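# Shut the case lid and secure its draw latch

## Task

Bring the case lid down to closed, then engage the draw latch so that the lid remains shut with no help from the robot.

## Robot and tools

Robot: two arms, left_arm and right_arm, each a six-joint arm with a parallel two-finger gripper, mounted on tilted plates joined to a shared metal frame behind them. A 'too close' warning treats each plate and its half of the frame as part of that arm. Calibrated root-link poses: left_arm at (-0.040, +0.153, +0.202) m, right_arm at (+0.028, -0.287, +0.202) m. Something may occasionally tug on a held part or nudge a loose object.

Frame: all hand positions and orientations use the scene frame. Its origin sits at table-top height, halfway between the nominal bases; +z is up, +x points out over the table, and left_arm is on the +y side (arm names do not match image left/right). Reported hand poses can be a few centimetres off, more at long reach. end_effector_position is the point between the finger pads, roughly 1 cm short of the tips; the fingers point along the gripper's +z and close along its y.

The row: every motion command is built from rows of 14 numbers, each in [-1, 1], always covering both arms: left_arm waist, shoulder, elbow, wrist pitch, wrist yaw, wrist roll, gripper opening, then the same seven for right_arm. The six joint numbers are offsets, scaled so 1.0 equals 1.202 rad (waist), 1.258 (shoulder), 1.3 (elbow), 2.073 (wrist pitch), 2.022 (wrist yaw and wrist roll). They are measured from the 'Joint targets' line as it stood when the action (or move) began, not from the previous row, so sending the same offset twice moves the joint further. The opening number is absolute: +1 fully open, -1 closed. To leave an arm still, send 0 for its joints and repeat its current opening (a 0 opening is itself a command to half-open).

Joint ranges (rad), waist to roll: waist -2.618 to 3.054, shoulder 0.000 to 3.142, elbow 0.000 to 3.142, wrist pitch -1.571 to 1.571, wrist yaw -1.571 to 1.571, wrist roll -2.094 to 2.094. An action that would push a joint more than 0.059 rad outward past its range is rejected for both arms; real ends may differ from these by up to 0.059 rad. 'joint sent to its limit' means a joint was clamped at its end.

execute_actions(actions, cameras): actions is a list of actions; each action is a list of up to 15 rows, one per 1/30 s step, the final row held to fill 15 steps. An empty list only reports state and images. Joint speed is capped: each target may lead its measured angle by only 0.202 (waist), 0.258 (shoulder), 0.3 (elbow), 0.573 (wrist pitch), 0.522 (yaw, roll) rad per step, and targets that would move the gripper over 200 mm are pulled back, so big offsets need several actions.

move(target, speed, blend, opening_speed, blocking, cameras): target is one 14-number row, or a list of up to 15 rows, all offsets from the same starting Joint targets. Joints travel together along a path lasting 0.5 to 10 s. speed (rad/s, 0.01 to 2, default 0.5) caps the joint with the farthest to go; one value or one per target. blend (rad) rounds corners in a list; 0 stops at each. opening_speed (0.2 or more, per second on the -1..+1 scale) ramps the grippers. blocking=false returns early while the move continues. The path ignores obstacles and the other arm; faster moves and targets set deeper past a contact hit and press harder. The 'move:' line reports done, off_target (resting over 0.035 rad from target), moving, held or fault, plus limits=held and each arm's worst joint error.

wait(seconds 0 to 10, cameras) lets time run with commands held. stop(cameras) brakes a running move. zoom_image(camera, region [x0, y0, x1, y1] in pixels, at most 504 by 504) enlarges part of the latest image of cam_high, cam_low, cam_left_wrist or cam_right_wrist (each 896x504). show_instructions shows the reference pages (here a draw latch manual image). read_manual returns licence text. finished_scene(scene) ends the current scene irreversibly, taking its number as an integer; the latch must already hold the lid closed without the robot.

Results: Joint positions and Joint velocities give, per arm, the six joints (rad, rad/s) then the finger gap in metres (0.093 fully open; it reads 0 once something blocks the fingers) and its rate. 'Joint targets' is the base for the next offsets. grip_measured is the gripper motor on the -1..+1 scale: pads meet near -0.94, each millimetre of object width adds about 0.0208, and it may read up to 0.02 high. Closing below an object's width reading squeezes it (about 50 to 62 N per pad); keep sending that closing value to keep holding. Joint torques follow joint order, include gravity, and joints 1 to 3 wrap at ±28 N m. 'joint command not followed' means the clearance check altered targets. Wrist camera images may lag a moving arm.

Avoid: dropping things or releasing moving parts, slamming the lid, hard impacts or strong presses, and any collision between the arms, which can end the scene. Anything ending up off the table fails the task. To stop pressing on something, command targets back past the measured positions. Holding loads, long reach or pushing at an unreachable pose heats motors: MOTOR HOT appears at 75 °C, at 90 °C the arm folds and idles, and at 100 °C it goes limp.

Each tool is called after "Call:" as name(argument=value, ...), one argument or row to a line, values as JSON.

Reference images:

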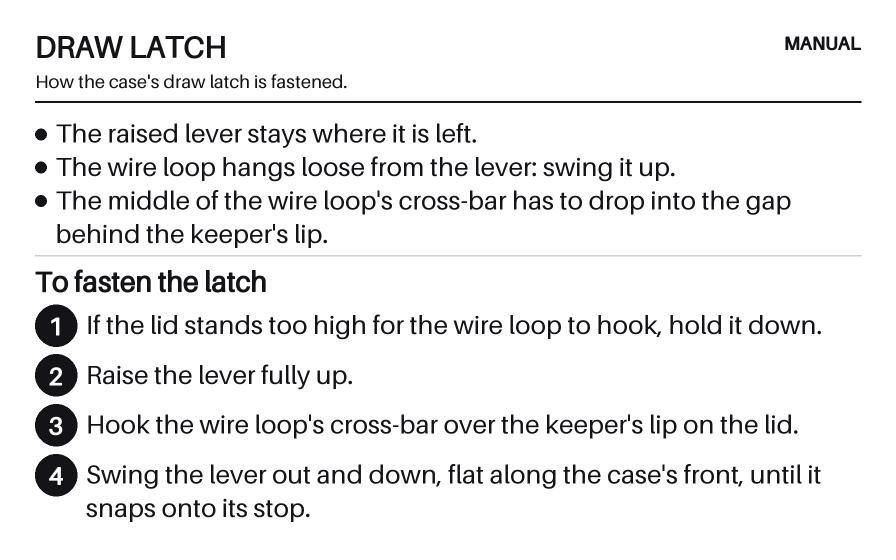

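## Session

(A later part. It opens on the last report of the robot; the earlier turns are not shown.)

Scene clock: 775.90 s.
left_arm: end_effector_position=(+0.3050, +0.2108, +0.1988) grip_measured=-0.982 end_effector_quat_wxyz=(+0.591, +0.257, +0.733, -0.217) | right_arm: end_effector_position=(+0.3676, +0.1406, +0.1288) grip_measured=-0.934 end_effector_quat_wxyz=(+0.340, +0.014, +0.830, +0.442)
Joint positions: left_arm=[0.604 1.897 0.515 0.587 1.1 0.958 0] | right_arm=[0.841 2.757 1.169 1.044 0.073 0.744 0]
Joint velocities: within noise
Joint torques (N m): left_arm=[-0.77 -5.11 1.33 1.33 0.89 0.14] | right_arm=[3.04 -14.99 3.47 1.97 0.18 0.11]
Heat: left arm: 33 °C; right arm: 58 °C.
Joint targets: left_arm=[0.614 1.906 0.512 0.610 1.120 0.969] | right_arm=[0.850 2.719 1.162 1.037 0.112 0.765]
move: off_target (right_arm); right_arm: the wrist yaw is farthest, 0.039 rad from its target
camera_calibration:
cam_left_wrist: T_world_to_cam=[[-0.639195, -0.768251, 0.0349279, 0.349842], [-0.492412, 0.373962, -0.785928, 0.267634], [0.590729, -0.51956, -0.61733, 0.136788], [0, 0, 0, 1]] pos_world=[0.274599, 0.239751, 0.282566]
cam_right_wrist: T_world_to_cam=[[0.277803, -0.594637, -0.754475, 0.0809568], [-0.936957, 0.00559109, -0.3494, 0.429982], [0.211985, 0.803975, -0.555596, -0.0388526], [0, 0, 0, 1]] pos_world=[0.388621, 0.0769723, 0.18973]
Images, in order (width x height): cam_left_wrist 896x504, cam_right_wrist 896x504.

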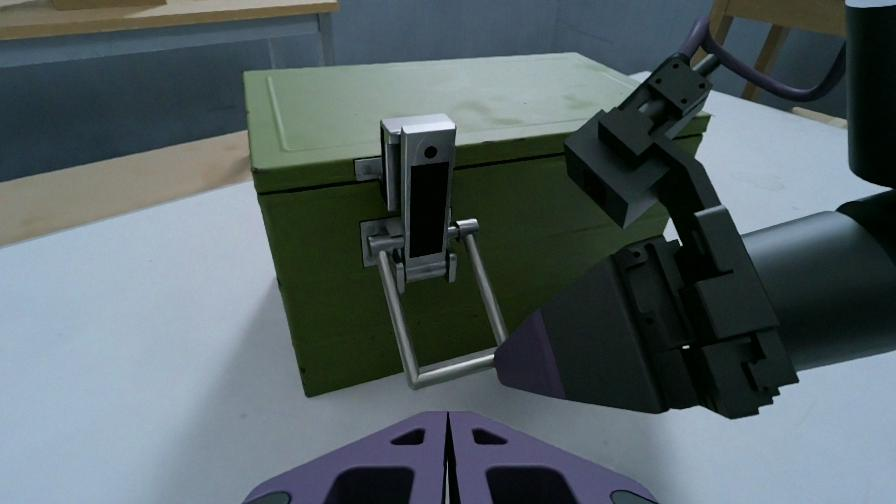

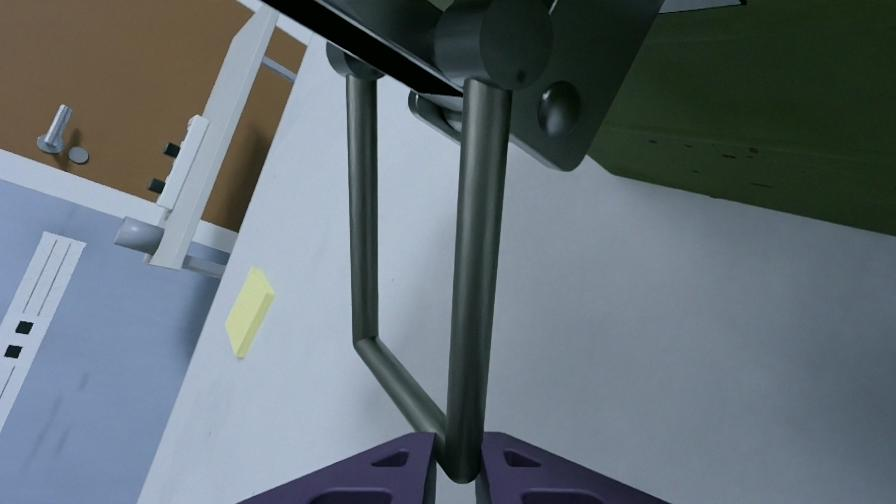

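Call:
move(
  target=[
    [0,0,0,0,0,0,-1, 0.0333,-0.0962,-0.0415,-0.0362,0.0168,0.2448,-0.96],
    [0,0,0,0,0,0,-1, 0.0333,-0.1669,-0.0477,-0.0733,0.0168,0.4411,-0.96],
    [0,0,0,0,0,0,-1, 0.0183,-0.2138,-0.0385,-0.1056,0.0094,0.6137,-0.96],
  ],
  speed=0.3,
  blend=0.03,
  cameras=["cam_right_wrist","cam_left_wrist"],
)

Scene clock: 787.60 s.
left_arm: end_effector_position=(+0.3050, +0.2108, +0.1988) grip_measured=-0.982 end_effector_quat_wxyz=(+0.591, +0.257, +0.733, -0.217) | right_arm: end_effector_position=(+0.3742, +0.1364, +0.2103) grip_measured=-0.942 end_effector_quat_wxyz=(+0.037, +0.497, +0.663, +0.559)
Joint positions: left_arm=[0.604 1.897 0.515 0.587 1.1 0.958 0] | right_arm=[0.876 2.489 1.102 0.853 0.136 1.992 0]
Joint velocities: within noise
Joint torques (N m): left_arm=[-0.73 -5.04 1.32 1.32 0.9 0.14] | right_arm=[1.59 -14.43 5.72 1.73 -0.22 0.07]
Heat: left arm: 33 °C; right arm: 59 °C.
Joint targets: left_arm=[0.614 1.906 0.512 0.610 1.120 0.969] | right_arm=[0.872 2.449 1.112 0.818 0.131 2.006]
move: off_target (right_arm); right_arm: the shoulder is farthest, 0.039 rad from its target
camera_calibration:
cam_left_wrist: T_world_to_cam=[[-0.639195, -0.768251, 0.0349279, 0.349842], [-0.492412, 0.373962, -0.785928, 0.267634], [0.590729, -0.51956, -0.61733, 0.136788], [0, 0, 0, 1]] pos_world=[0.274599, 0.239751, 0.282566]
cam_right_wrist: T_world_to_cam=[[-0.614253, 0.136641, -0.777189, 0.376937], [-0.70157, 0.356302, 0.61713, 0.125502], [0.361239, 0.924326, -0.122996, -0.154852], [0, 0, 0, 1]] pos_world=[0.375521, 0.0469121, 0.196454]
Images, in order (width x height): cam_left_wrist 896x504, cam_right_wrist 896x504.

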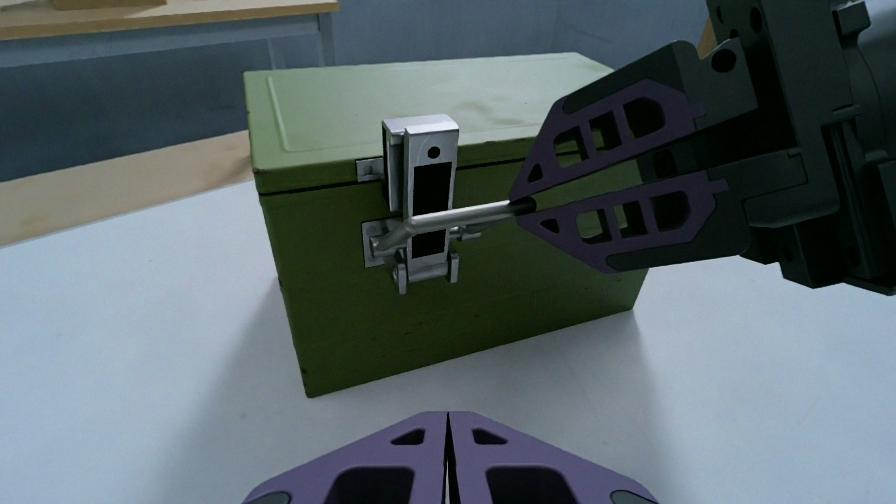

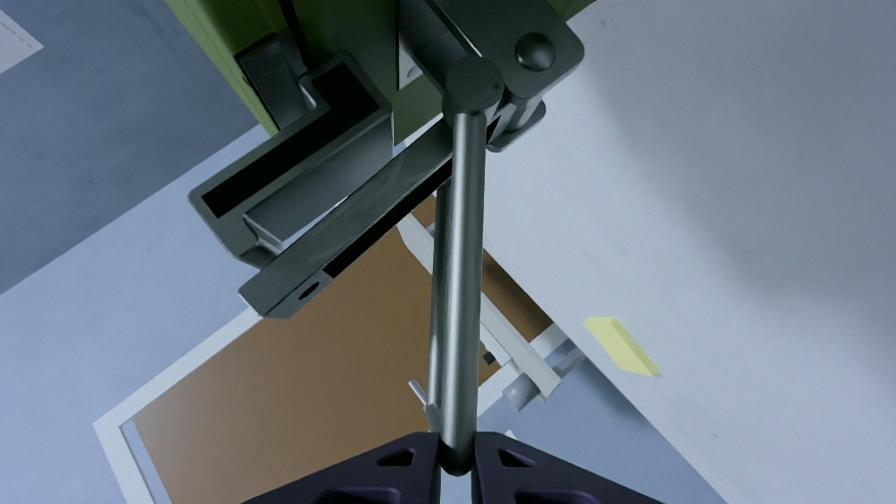

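Call:
move(
  target=[
    [0,0,0,0,0,0,-1, -0.0724,-0.0723,0.0946,-0.1655,-0.0974,0.0415,-0.96],
    [0,0,0,0,0,0,-1, -0.1556,-0.0612,0.2369,-0.3068,-0.2102,0.0415,-0.96],
  ],
  speed=0.25,
  blend=0.02,
  cameras=["cam_right_wrist","cam_left_wrist"],
)

Scene clock: 797.70 s.
left_arm: end_effector_position=(+0.3050, +0.2108, +0.1988) grip_measured=-0.982 end_effector_quat_wxyz=(+0.591, +0.257, +0.733, -0.217) | right_arm: end_effector_position=(+0.4081, +0.1237, +0.2331) grip_measured=-0.943 end_effector_quat_wxyz=(-0.159, +0.533, +0.694, +0.456)
Joint positions: left_arm=[0.604 1.897 0.515 0.587 1.1 0.958 0] | right_arm=[0.698 2.387 1.386 0.183 -0.282 2.091 0]
Joint velocities: within noise
Joint torques (N m): left_arm=[-0.79 -5.08 1.33 1.31 0.9 0.14] | right_arm=[1.36 -12.97 8.92 1.7 -0.46 -0.11]
Heat: left arm: 33 °C; right arm: 59 °C.
Joint targets: left_arm=[0.614 1.906 0.512 0.610 1.120 0.969] | right_arm=[0.685 2.373 1.420 0.182 -0.294 2.089]
move: done
camera_calibration:
cam_left_wrist: T_world_to_cam=[[-0.639195, -0.768251, 0.0349279, 0.349842], [-0.492412, 0.373962, -0.785928, 0.267634], [0.590729, -0.51956, -0.61733, 0.136788], [0, 0, 0, 1]] pos_world=[0.274599, 0.239751, 0.282566]
cam_right_wrist: T_world_to_cam=[[-0.885701, 0.00456518, -0.464233, 0.471372], [-0.451886, 0.220807, 0.864317, -0.00312363], [0.106451, 0.975307, -0.193506, -0.0384875], [0, 0, 0, 1]] pos_world=[0.42018, 0.036075, 0.214078]
Images, in order (width x height): cam_left_wrist 896x504, cam_right_wrist 896x504.

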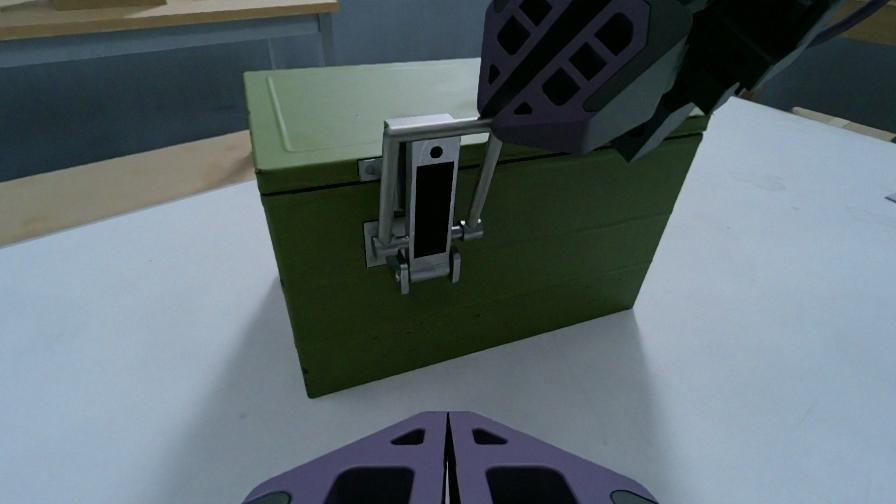

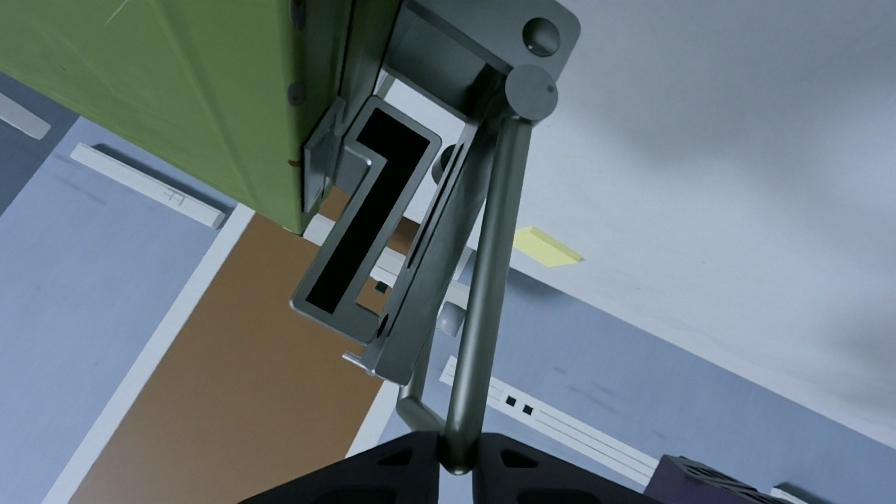

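Call:
move(
  target=[0,0,0,0,0,0,-1, -0.0474,0.0684,0.0923,-0.0589,-0.0584,0,-0.96],
  speed=0.2,
  cameras=["cam_right_wrist","cam_left_wrist"],
)

Scene clock: 805.23 s.
left_arm: end_effector_position=(+0.3050, +0.2108, +0.1988) grip_measured=-0.982 end_effector_quat_wxyz=(+0.591, +0.257, +0.733, -0.217) | right_arm: end_effector_position=(+0.4166, +0.1209, +0.2343) grip_measured=-0.943 end_effector_quat_wxyz=(-0.216, +0.535, +0.696, +0.428)
Joint positions: left_arm=[0.604 1.897 0.515 0.587 1.1 0.958 0] | right_arm=[0.651 2.424 1.51 0.013 -0.404 2.091 0]
Joint velocities: within noise
Joint torques (N m): left_arm=[-0.76 -5.12 1.33 1.32 0.89 0.14] | right_arm=[0.65 -8.85 8.47 2.05 -0.48 -0.05]
Heat: left arm: 33 °C; right arm: 58 °C.
Joint targets: left_arm=[0.614 1.906 0.512 0.610 1.120 0.969] | right_arm=[0.628 2.458 1.540 0.060 -0.412 2.089]
move: off_target (right_arm); right_arm: the wrist pitch is farthest, 0.047 rad from its target
camera_calibration:
cam_left_wrist: T_world_to_cam=[[-0.639195, -0.768251, 0.0349279, 0.349842], [-0.492412, 0.373962, -0.785928, 0.267634], [0.590729, -0.51956, -0.61733, 0.136788], [0, 0, 0, 1]] pos_world=[0.274599, 0.239751, 0.282566]
cam_right_wrist: T_world_to_cam=[[-0.930395, -0.0426158, -0.364072, 0.480307], [-0.365604, 0.179472, 0.913304, -0.0421003], [0.0264196, 0.98284, -0.182561, -0.00656579], [0, 0, 0, 1]] pos_world=[0.431657, 0.0344776, 0.212118]
Images, in order (width x height): cam_left_wrist 896x504, cam_right_wrist 896x504.

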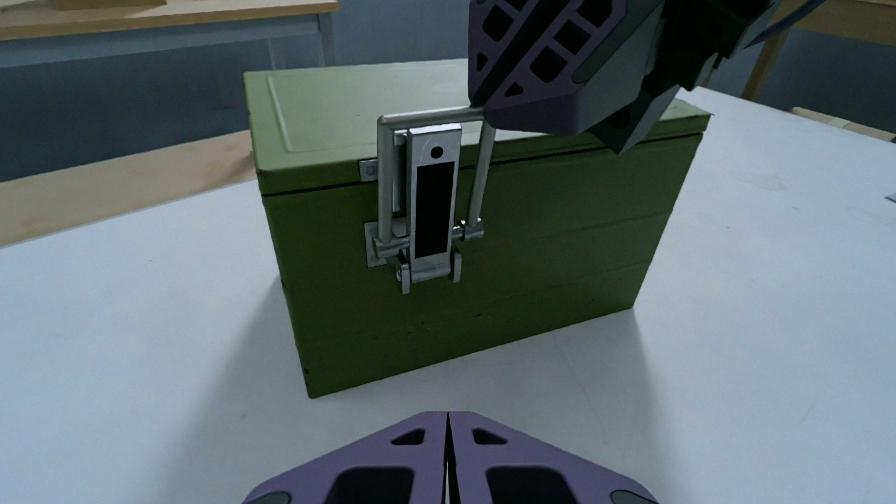

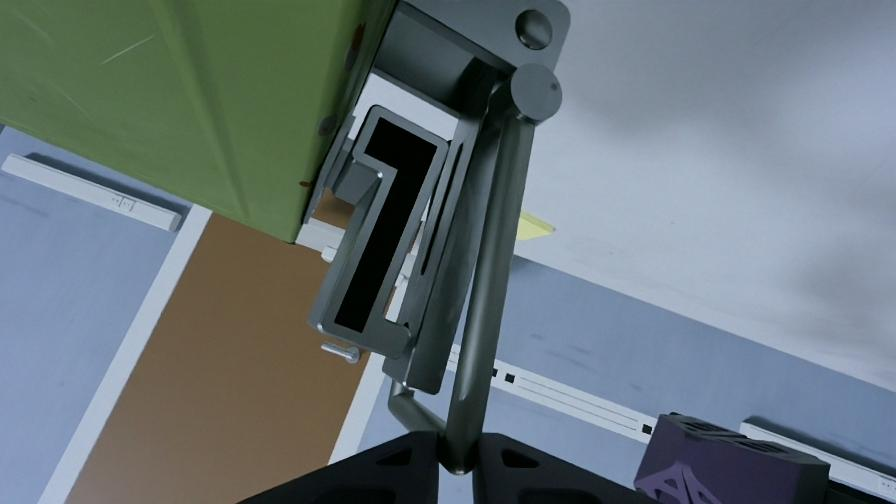

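Call:
move(
  target=[0,0,0,0,0,0,-1, 0.0166,-0.0199,-0.009,-0.017,0,0,-0.96],
  speed=0.15,
  cameras=[],
)

Call:
move(
  target=[0,0,0,0,0,0,-1, 0,0,0,0,0,0,-0.62],
  opening_speed=0.5,
  cameras=["cam_right_wrist","cam_left_wrist"],
)

Scene clock: 836.10 s.
left_arm: end_effector_position=(+0.3050, +0.2108, +0.1988) grip_measured=-0.982 end_effector_quat_wxyz=(+0.591, +0.257, +0.733, -0.217) | right_arm: end_effector_position=(+0.4164, +0.1209, +0.2340) grip_measured=-0.943 end_effector_quat_wxyz=(-0.216, +0.535, +0.696, +0.427)
Joint positions: left_arm=[0.604 1.897 0.515 0.587 1.1 0.958 0] | right_arm=[0.651 2.424 1.511 0.012 -0.404 2.091 0]
Joint velocities: within noise
Joint torques (N m): left_arm=[-0.76 -5.09 1.32 1.32 0.89 0.13] | right_arm=[2.51 -11.19 7.54 1.68 -0.45 -0.07]
Heat: left arm: 33 °C; right arm: 55 °C.
Joint targets: left_arm=[0.614 1.906 0.512 0.610 1.120 0.969] | right_arm=[0.648 2.434 1.528 0.025 -0.412 2.089]
move: done
No camera images: "cameras" was empty.

Scene clock: 837.00 s.
left_arm: end_effector_position=(+0.3050, +0.2108, +0.1988) grip_measured=-0.982 end_effector_quat_wxyz=(+0.591, +0.257, +0.733, -0.217) | right_arm: end_effector_position=(+0.4160, +0.1211, +0.2342) grip_measured=-0.622 end_effector_quat_wxyz=(-0.217, +0.535, +0.696, +0.427)
Joint positions: left_arm=[0.604 1.897 0.515 0.587 1.1 0.958 0] | right_arm=[0.651 2.424 1.511 0.012 -0.406 2.091 0.015]
Joint velocities: within noise
Joint torques (N m): left_arm=[-0.75 -5.09 1.29 1.33 0.89 0.14] | right_arm=[2.32 -11.08 7.47 1.73 -0.44 -0.05]
Heat: left arm: 33 °C; right arm: 55 °C.
Joint targets: left_arm=[0.614 1.906 0.512 0.610 1.120 0.969] | right_arm=[0.648 2.434 1.528 0.025 -0.412 2.089]
move: done
camera_calibration:
cam_left_wrist: T_world_to_cam=[[-0.639195, -0.768251, 0.0349279, 0.349842], [-0.492412, 0.373962, -0.785928, 0.267634], [0.590729, -0.51956, -0.61733, 0.136788], [0, 0, 0, 1]] pos_world=[0.274599, 0.239751, 0.282566]
cam_right_wrist: T_world_to_cam=[[-0.931034, -0.044385, -0.362223, 0.479848], [-0.364149, 0.177986, 0.914175, -0.0428601], [0.0238952, 0.983031, -0.181874, -0.00584858], [0, 0, 0, 1]] pos_world=[0.431287, 0.0346759, 0.21193]
Images, in order (width x height): cam_left_wrist 896x504, cam_right_wrist 896x504.

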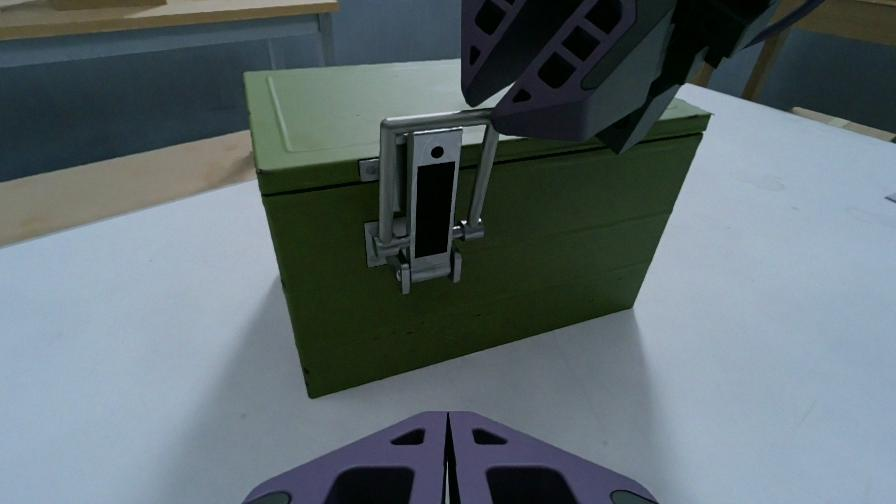

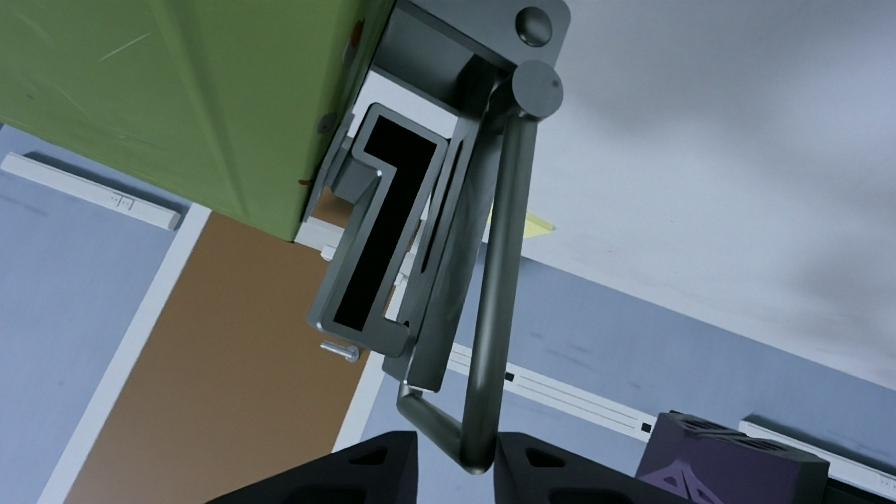

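Call:
move(
  target=[
    [0,0,0,0,0,0,-1, 0.0033,-0.035,-0.0292,0.0169,0.0109,0,-0.62],
    [0,0,0,0,0,0,-1, -0.0416,0.0207,0.0669,-0.0289,-0.0089,0,-0.62],
  ],
  speed=0.12,
  blend=0.01,
  cameras=["cam_right_wrist","cam_left_wrist"],
)

Scene clock: 845.20 s.
left_arm: end_effector_position=(+0.3050, +0.2108, +0.1988) grip_measured=-0.982 end_effector_quat_wxyz=(+0.591, +0.257, +0.733, -0.217) | right_arm: end_effector_position=(+0.4476, +0.1132, +0.2462) grip_measured=-0.622 end_effector_quat_wxyz=(-0.211, +0.543, +0.680, +0.445)
Joint positions: left_arm=[0.604 1.897 0.515 0.587 1.1 0.958 0] | right_arm=[0.607 2.441 1.592 -0.015 -0.419 2.091 0.015]
Joint velocities: within noise
Joint torques (N m): left_arm=[-0.73 -5.07 1.35 1.32 0.89 0.14] | right_arm=[1.89 -10.63 8.25 1.4 -0.51 -0.05]
Heat: left arm: 33 °C; right arm: 56 °C.
Joint targets: left_arm=[0.614 1.906 0.512 0.610 1.120 0.969] | right_arm=[0.598 2.460 1.615 -0.035 -0.430 2.089]
move: done
camera_calibration:
cam_left_wrist: T_world_to_cam=[[-0.639195, -0.768251, 0.0349279, 0.349842], [-0.492412, 0.373962, -0.785928, 0.267634], [0.590729, -0.51956, -0.61733, 0.136788], [0, 0, 0, 1]] pos_world=[0.274599, 0.239751, 0.282566]
cam_right_wrist: T_world_to_cam=[[-0.926888, 0.0046713, -0.375308, 0.509071], [-0.369289, 0.167432, 0.914107, -0.0374364], [0.0671086, 0.985873, -0.153466, -0.0233259], [0, 0, 0, 1]] pos_world=[0.459592, 0.0268864, 0.2217]
Images, in order (width x height): cam_left_wrist 896x504, cam_right_wrist 896x504.

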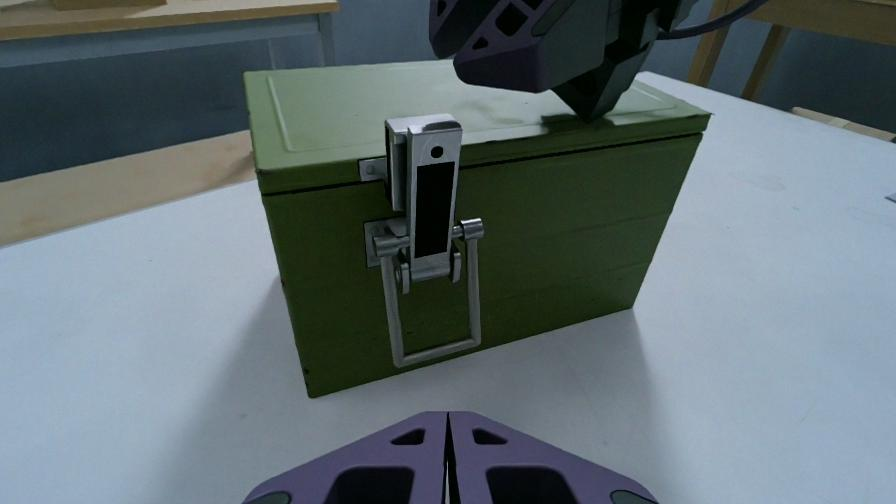

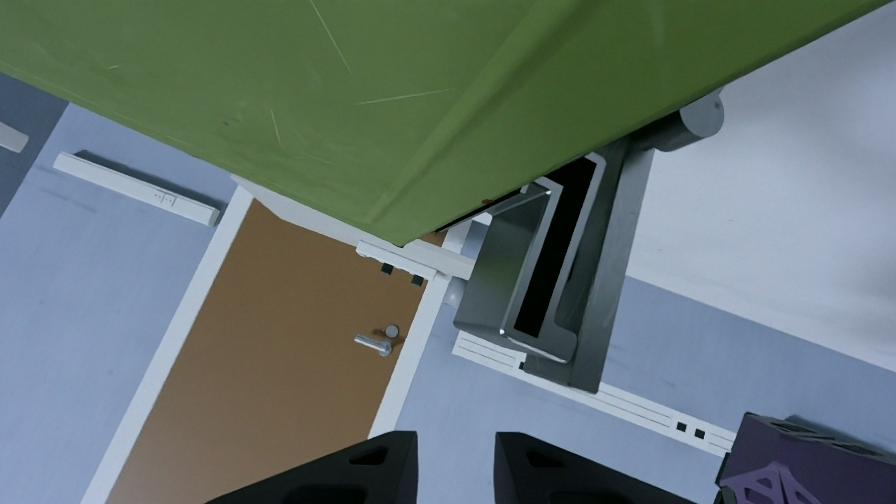

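Call:
move(
  target=[0,0,0,0,0,0,-1, 0.2512,-0.0159,-0.3577,0.4269,0.277,-0.8848,-0.5],
  speed=0.9,
  cameras=[],
)

Call:
move(
  target=[
    [0,0,0,0,0,0,-1, -0.173,0.2138,-0.0885,0.1327,-0.0717,-0.272,-0.5],
    [0,0,0,0,0,0,-1, -0.1714,0.3235,0.1223,0.0632,-0.0791,-0.272,-0.5],
  ],
  speed=[0.5,0.25],
  blend=0.01,
  cameras=["cam_right_wrist","cam_left_wrist"],
)

Call:
zoom_image(
  camera="cam_left_wrist",
  region=[350, 150, 600, 400],
)

Scene clock: 920.67 s.
left_arm: end_effector_position=(+0.3050, +0.2108, +0.1988) grip_measured=-0.982 end_effector_quat_wxyz=(+0.591, +0.257, +0.733, -0.217) | right_arm: end_effector_position=(+0.3811, +0.1539, +0.2545) grip_measured=-0.501 end_effector_quat_wxyz=(+0.463, -0.163, +0.787, +0.374)
Joint positions: left_arm=[0.604 1.897 0.515 0.587 1.1 0.958 0] | right_arm=[0.895 2.441 1.157 0.832 0.117 0.31 0.021]
Joint velocities: within noise
Joint torques (N m): left_arm=[-0.72 -5.08 1.33 1.32 0.89 0.13] | right_arm=[2.5 -11.33 4.79 2.21 -0.03 -0.14]
Heat: left arm: 33 °C; right arm: 57 °C.
Joint targets: left_arm=[0.614 1.906 0.512 0.610 1.120 0.969] | right_arm=[0.900 2.440 1.150 0.850 0.130 0.300]
move: done
No camera images: "cameras" was empty.

Scene clock: 923.50 s.
left_arm: end_effector_position=(+0.3050, +0.2108, +0.1988) grip_measured=-0.982 end_effector_quat_wxyz=(+0.591, +0.257, +0.733, -0.217) | right_arm: end_effector_position=(+0.4236, +0.1161, +0.1030) grip_measured=-0.501 end_effector_quat_wxyz=(+0.501, -0.346, +0.758, +0.234)
Joint positions: left_arm=[0.604 1.897 0.515 0.587 1.1 0.958 0] | right_arm=[0.697 2.831 1.291 0.994 -0.018 -0.241 0.021]
Joint velocities: within noise
Joint torques (N m): left_arm=[-0.77 -5.08 1.32 1.33 0.89 0.13] | right_arm=[2.15 -10.61 5.26 1.89 -0.34 -0.11]
Heat: left arm: 33 °C; right arm: 56 °C.
Joint targets: left_arm=[0.614 1.906 0.512 0.610 1.120 0.969] | right_arm=[0.694 2.847 1.309 0.981 -0.030 -0.250]
move: done
camera_calibration:
cam_left_wrist: T_world_to_cam=[[-0.639195, -0.768251, 0.0349279, 0.349842], [-0.492412, 0.373962, -0.785928, 0.267634], [0.590729, -0.51956, -0.61733, 0.136788], [0, 0, 0, 1]] pos_world=[0.274599, 0.239751, 0.282566]
cam_right_wrist: T_world_to_cam=[[0.765924, -0.642481, -0.0240532, -0.245076], [-0.479945, -0.546464, -0.686317, 0.378708], [0.427802, 0.53721, -0.726905, -0.0882029], [0, 0, 0, 1]] pos_world=[0.407202, 0.0968771, 0.189904]
Images, in order (width x height): cam_left_wrist 896x504, cam_right_wrist 896x504.

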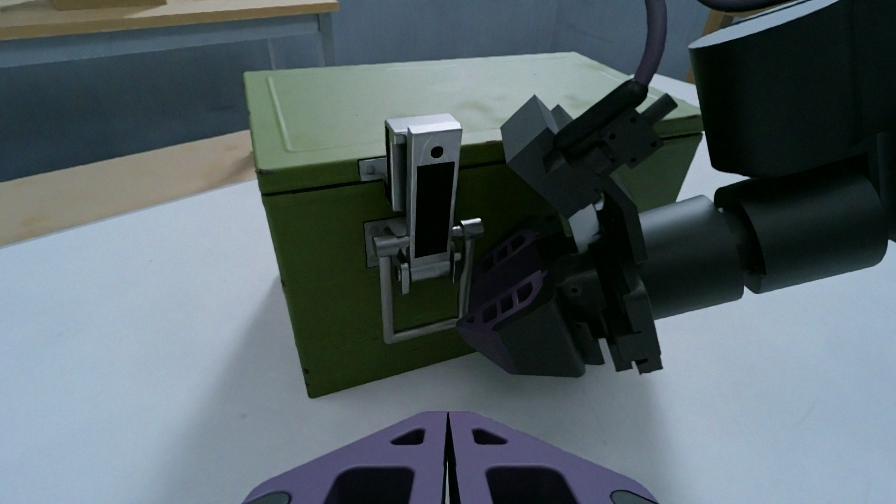

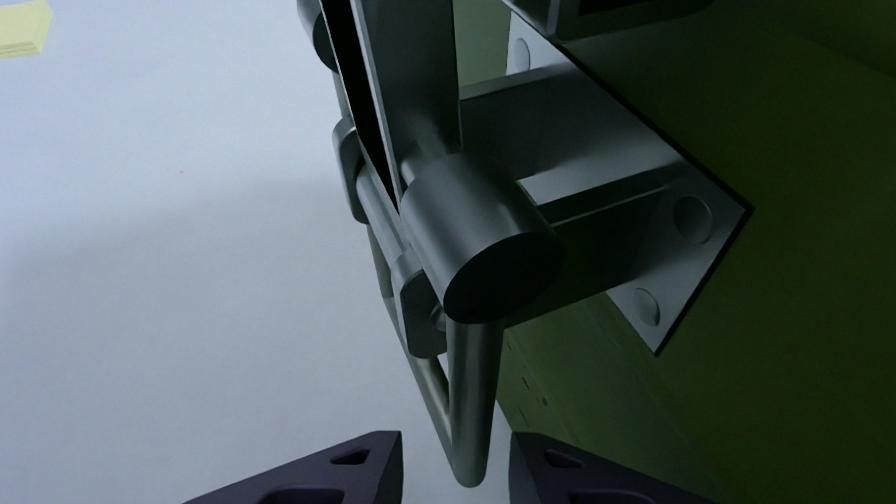

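Scaled by 2.016 from the camera's 896x504 image, which has a finer 1280x720 frame.

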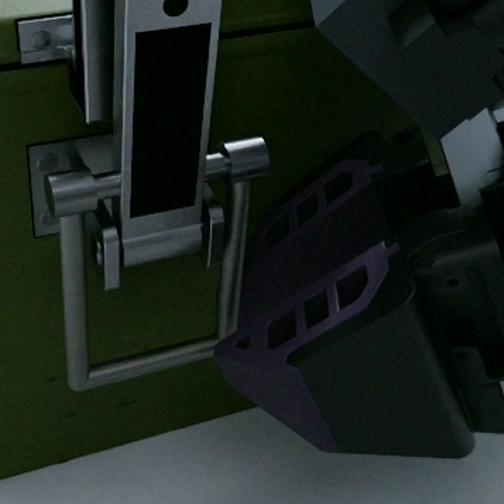

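Call:
move(
  target=[0,0,0,0,0,0,-1, 0,0,0,0,0,0,-0.96],
  opening_speed=0.6,
  cameras=["cam_right_wrist"],
)

Scene clock: 927.30 s.
left_arm: end_effector_position=(+0.3050, +0.2108, +0.1988) grip_measured=-0.982 end_effector_quat_wxyz=(+0.591, +0.257, +0.733, -0.217) | right_arm: end_effector_position=(+0.4244, +0.1158, +0.1030) grip_measured=-0.942 end_effector_quat_wxyz=(+0.501, -0.346, +0.758, +0.234)
Joint positions: left_arm=[0.604 1.897 0.515 0.587 1.1 0.958 0] | right_arm=[0.696 2.831 1.293 0.992 -0.019 -0.241 0]
Joint velocities: within noise
Joint torques (N m): left_arm=[-0.76 -5.09 1.31 1.33 0.9 0.14] | right_arm=[2.19 -10.51 5.26 1.97 -0.33 -0.07]
Heat: left arm: 33 °C; right arm: 55 °C.
Joint targets: left_arm=[0.614 1.906 0.512 0.610 1.120 0.969] | right_arm=[0.694 2.847 1.309 0.981 -0.030 -0.250]
move: done
camera_calibration:
cam_right_wrist: T_world_to_cam=[[0.765285, -0.64324, -0.0240836, -0.245555], [-0.480594, -0.546089, -0.686161, 0.3792], [0.428214, 0.536683, -0.727051, -0.0885132], [0, 0, 0, 1]] pos_world=[0.408063, 0.0966298, 0.189924]
Images, in order (width x height): cam_right_wrist 896x504.

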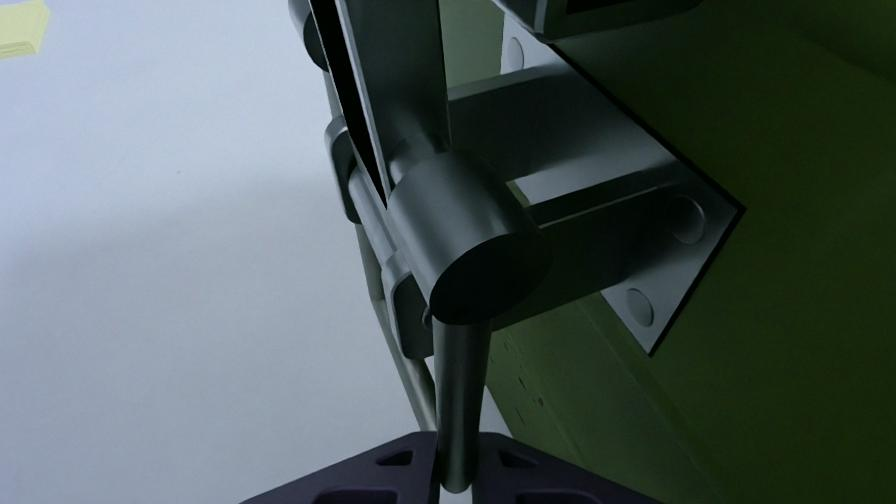

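Call:
move(
  target=[
    [0,0,0,0,0,0,-1, 0.0649,-0.058,-0.0731,0.0309,0.0376,0.2621,-0.96],
    [0,0,0,0,0,0,-1, 0.119,-0.124,-0.1285,0.0236,0.0653,0.5025,-0.96],
    [0,0,0,0,0,0,-1, 0.1481,-0.2091,-0.1631,-0.0101,0.0791,0.7438,-0.96],
    [0,0,0,0,0,0,-1, 0.1481,-0.2719,-0.17,-0.0439,0.0791,0.9407,-0.96],
  ],
  speed=0.3,
  blend=0.03,
  cameras=["cam_right_wrist","cam_left_wrist"],
)

Scene clock: 942.00 s.
left_arm: end_effector_position=(+0.3050, +0.2108, +0.1988) grip_measured=-0.982 end_effector_quat_wxyz=(+0.591, +0.257, +0.733, -0.217) | right_arm: end_effector_position=(+0.3668, +0.1329, +0.1835) grip_measured=-0.943 end_effector_quat_wxyz=(+0.125, +0.369, +0.752, +0.532)
Joint positions: left_arm=[0.604 1.897 0.515 0.587 1.1 0.958 0] | right_arm=[0.867 2.544 1.088 0.888 0.113 1.631 0]
Joint velocities: within noise
Joint torques (N m): left_arm=[-0.73 -5.09 1.31 1.31 0.89 0.13] | right_arm=[2.65 -14.46 4.48 2.07 0 0.17]
Heat: left arm: 33 °C; right arm: 55 °C.
Joint targets: left_arm=[0.614 1.906 0.512 0.610 1.120 0.969] | right_arm=[0.872 2.504 1.088 0.890 0.130 1.652]
move: off_target (right_arm); right_arm: the shoulder is farthest, 0.039 rad from its target
camera_calibration:
cam_left_wrist: T_world_to_cam=[[-0.639195, -0.768251, 0.0349279, 0.349842], [-0.492412, 0.373962, -0.785928, 0.267634], [0.590729, -0.51956, -0.61733, 0.136788], [0, 0, 0, 1]] pos_world=[0.274599, 0.239751, 0.282566]
cam_right_wrist: T_world_to_cam=[[-0.420275, -0.142302, -0.896169, 0.339814], [-0.869781, 0.344592, 0.353182, 0.249715], [0.258554, 0.927904, -0.268595, -0.0883707], [0, 0, 0, 1]] pos_world=[0.382861, 0.0443063, 0.192601]
Images, in order (width x height): cam_left_wrist 896x504, cam_right_wrist 896x504.

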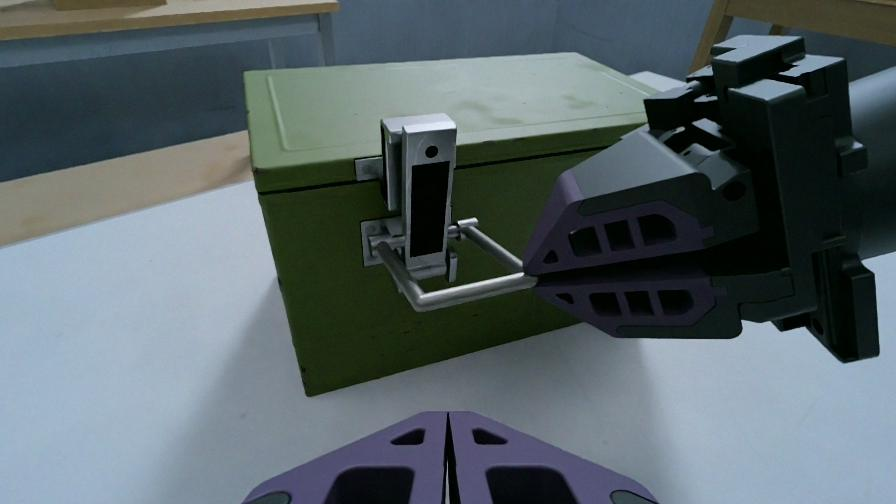

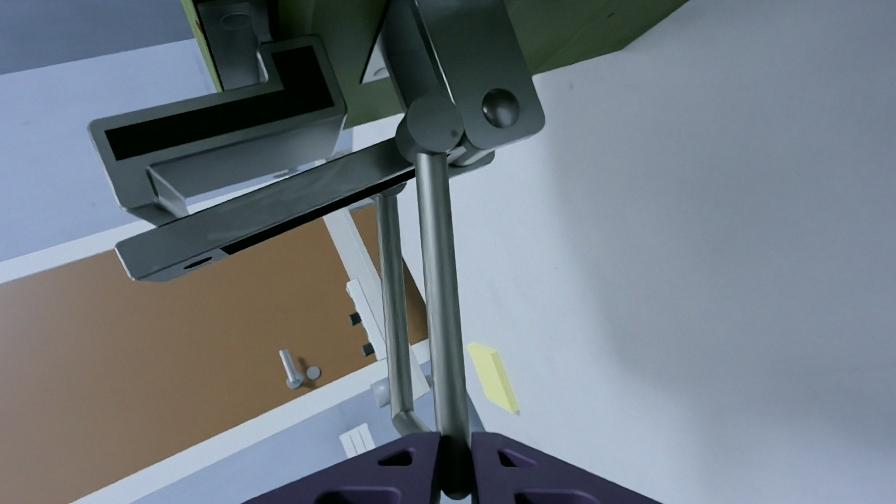

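Call:
move(
  target=[
    [0,0,0,0,0,0,-1, -0.0125,-0.0421,0.0077,-0.0289,-0.0064,0.1721,-0.96],
    [0,0,0,0,0,0,-1, -0.084,-0.1145,0.1054,-0.192,-0.1014,0.2166,-0.96],
    [0,0,0,0,0,0,-1, -0.1681,-0.0922,0.2477,-0.3304,-0.2127,0.2166,-0.96],
  ],
  speed=0.25,
  blend=0.02,
  cameras=["cam_right_wrist","cam_left_wrist"],
)

Scene clock: 955.47 s.
left_arm: end_effector_position=(+0.3050, +0.2108, +0.1988) grip_measured=-0.982 end_effector_quat_wxyz=(+0.591, +0.257, +0.733, -0.217) | right_arm: end_effector_position=(+0.4048, +0.1211, +0.2238) grip_measured=-0.943 end_effector_quat_wxyz=(-0.162, +0.537, +0.697, +0.447)
Joint positions: left_arm=[0.604 1.897 0.515 0.587 1.1 0.958 0] | right_arm=[0.694 2.396 1.377 0.179 -0.284 2.091 0]
Joint velocities: within noise
Joint torques (N m): left_arm=[-0.75 -5.08 1.35 1.32 0.9 0.13] | right_arm=[0.29 -12.15 8.55 1.94 -0.47 -0.07]
Heat: left arm: 34 °C; right arm: 58 °C.
Joint targets: left_arm=[0.614 1.906 0.512 0.610 1.120 0.969] | right_arm=[0.670 2.389 1.410 0.205 -0.300 2.090]
move: done
camera_calibration:
cam_left_wrist: T_world_to_cam=[[-0.639195, -0.768251, 0.0349279, 0.349842], [-0.492412, 0.373962, -0.785928, 0.267634], [0.590729, -0.51956, -0.61733, 0.136788], [0, 0, 0, 1]] pos_world=[0.274599, 0.239751, 0.282566]
cam_right_wrist: T_world_to_cam=[[-0.893676, -0.004209, -0.448694, 0.464994], [-0.437403, 0.231272, 0.869018, -0.00416165], [0.100113, 0.97288, -0.208523, -0.0311937], [0, 0, 0, 1]] pos_world=[0.416857, 0.0332674, 0.205752]
Images, in order (width x height): cam_left_wrist 896x504, cam_right_wrist 896x504.

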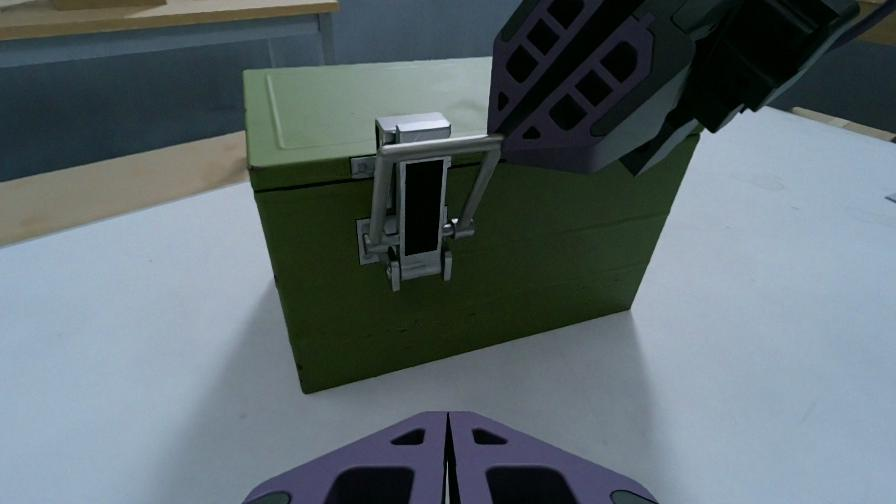

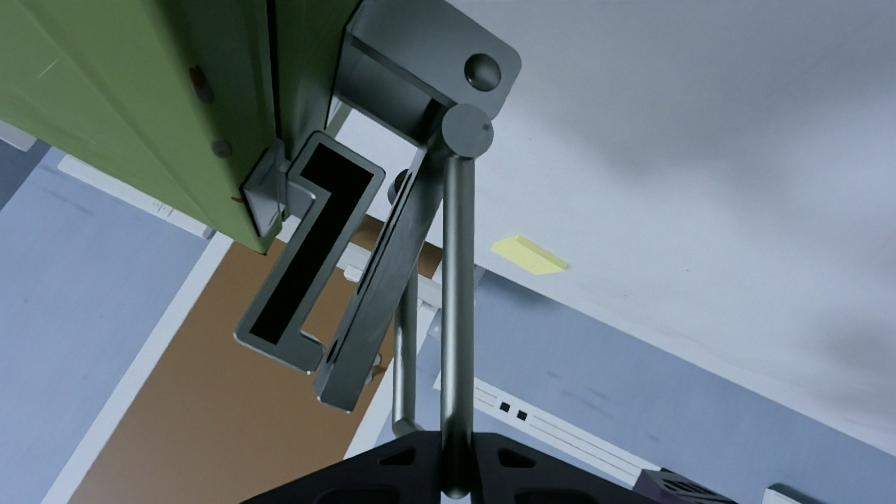

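Call:
move(
  target=[0,0,0,0,0,0,-1, 0.0165,0.008,-0.0077,-0.0072,0.0035,0,-0.96],
  speed=0.15,
  cameras=[],
)

Call:
move(
  target=[0,0,0,0,0,0,-1, 0,0,0,0,0,0,-0.6],
  opening_speed=0.4,
  cameras=["cam_right_wrist","cam_left_wrist"],
)

Scene clock: 985.67 s.
left_arm: end_effector_position=(+0.3050, +0.2108, +0.1988) grip_measured=-0.982 end_effector_quat_wxyz=(+0.591, +0.257, +0.733, -0.217) | right_arm: end_effector_position=(+0.4047, +0.1211, +0.2238) grip_measured=-0.943 end_effector_quat_wxyz=(-0.163, +0.537, +0.697, +0.446)
Joint positions: left_arm=[0.604 1.897 0.515 0.587 1.1 0.958 0] | right_arm=[0.694 2.396 1.377 0.178 -0.285 2.091 0]
Joint velocities: within noise
Joint torques (N m): left_arm=[-0.73 -5.08 1.32 1.32 0.89 0.13] | right_arm=[2.11 -11.21 7.61 1.8 -0.35 -0.05]
Heat: left arm: 34 °C; right arm: 60 °C.
Joint targets: left_arm=[0.614 1.906 0.512 0.610 1.120 0.969] | right_arm=[0.690 2.399 1.400 0.190 -0.293 2.090]
move: done
No camera images: "cameras" was empty.

Scene clock: 986.77 s.
left_arm: end_effector_position=(+0.3050, +0.2108, +0.1988) grip_measured=-0.982 end_effector_quat_wxyz=(+0.591, +0.257, +0.733, -0.217) | right_arm: end_effector_position=(+0.4046, +0.1212, +0.2238) grip_measured=-0.601 end_effector_quat_wxyz=(-0.163, +0.537, +0.697, +0.446)
Joint positions: left_arm=[0.604 1.897 0.515 0.587 1.1 0.958 0] | right_arm=[0.694 2.396 1.377 0.177 -0.286 2.091 0.016]
Joint velocities: within noise
Joint torques (N m): left_arm=[-0.75 -5.09 1.32 1.33 0.9 0.14] | right_arm=[1.92 -11.4 7.73 1.79 -0.43 -0.08]
Heat: left arm: 34 °C; right arm: 60 °C.
Joint targets: left_arm=[0.614 1.906 0.512 0.610 1.120 0.969] | right_arm=[0.690 2.399 1.400 0.190 -0.293 2.090]
move: done
camera_calibration:
cam_left_wrist: T_world_to_cam=[[-0.639195, -0.768251, 0.0349279, 0.349842], [-0.492412, 0.373962, -0.785928, 0.267634], [0.590729, -0.51956, -0.61733, 0.136788], [0, 0, 0, 1]] pos_world=[0.274599, 0.239751, 0.282566]
cam_right_wrist: T_world_to_cam=[[-0.894202, -0.00522781, -0.447634, 0.464845], [-0.436626, 0.230862, 0.869517, -0.00461477], [0.0987961, 0.972972, -0.20872, -0.0306514], [0, 0, 0, 1]] pos_world=[0.416679, 0.0333185, 0.205696]
Images, in order (width x height): cam_left_wrist 896x504, cam_right_wrist 896x504.

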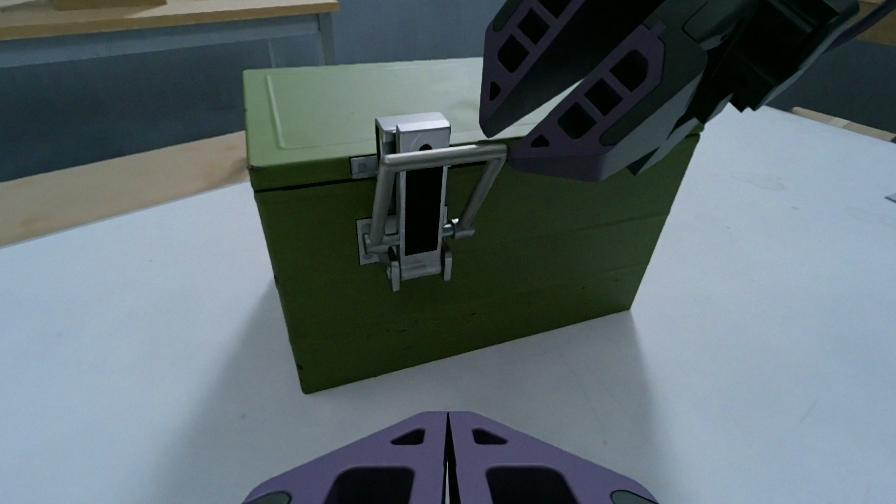

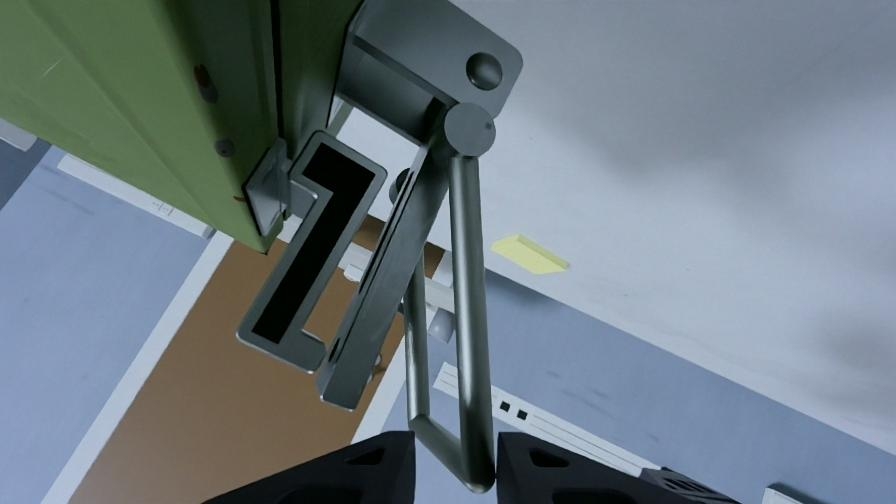

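Call:
move(
  target=[0,0,0,0,0,0,-1, -0.0566,0.0421,0.0708,-0.0232,-0.0208,0,-0.6],
  speed=0.12,
  cameras=["cam_right_wrist","cam_left_wrist"],
)

Scene clock: 992.70 s.
left_arm: end_effector_position=(+0.3050, +0.2108, +0.1988) grip_measured=-0.982 end_effector_quat_wxyz=(+0.591, +0.257, +0.733, -0.217) | right_arm: end_effector_position=(+0.4291, +0.1225, +0.2412) grip_measured=-0.601 end_effector_quat_wxyz=(-0.187, +0.530, +0.683, +0.467)
Joint positions: left_arm=[0.604 1.897 0.515 0.587 1.1 0.958 0] | right_arm=[0.652 2.418 1.471 0.142 -0.365 2.091 0.016]
Joint velocities: within noise
Joint torques (N m): left_arm=[-0.77 -5.08 1.31 1.33 0.88 0.13] | right_arm=[0.13 -8.9 7.86 1.63 -0.04 -0.09]
Heat: left arm: 34 °C; right arm: 60 °C.
Joint targets: left_arm=[0.614 1.906 0.512 0.610 1.120 0.969] | right_arm=[0.622 2.451 1.492 0.142 -0.335 2.090]
move: done
camera_calibration:
cam_left_wrist: T_world_to_cam=[[-0.639195, -0.768251, 0.0349279, 0.349842], [-0.492412, 0.373962, -0.785928, 0.267634], [0.590729, -0.51956, -0.61733, 0.136788], [0, 0, 0, 1]] pos_world=[0.274599, 0.239751, 0.282566]
cam_right_wrist: T_world_to_cam=[[-0.897903, 0.0155813, -0.439917, 0.491767], [-0.431519, 0.166257, 0.886651, -0.00776962], [0.0869543, 0.985959, -0.142559, -0.0432133], [0, 0, 0, 1]] pos_world=[0.441964, 0.036236, 0.217065]
Images, in order (width x height): cam_left_wrist 896x504, cam_right_wrist 896x504.

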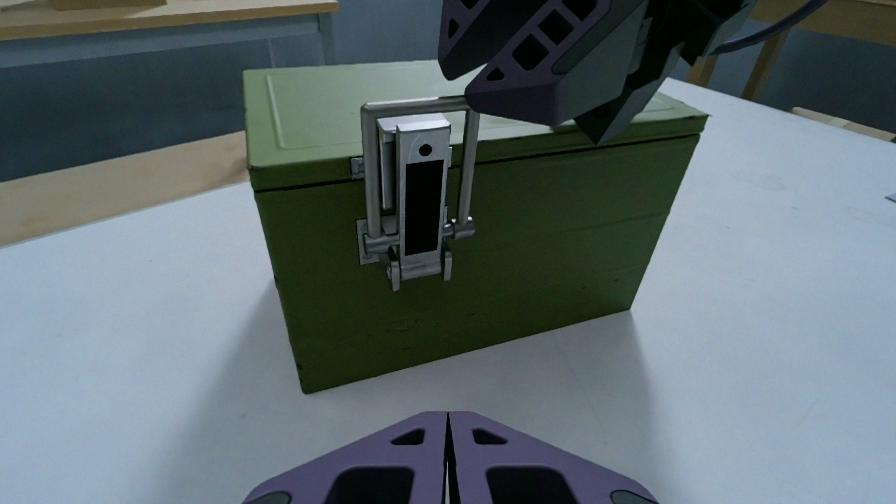

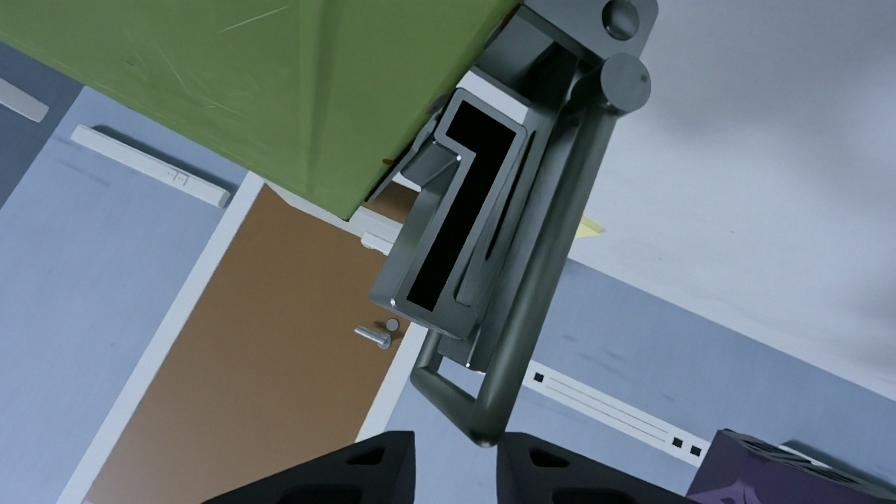

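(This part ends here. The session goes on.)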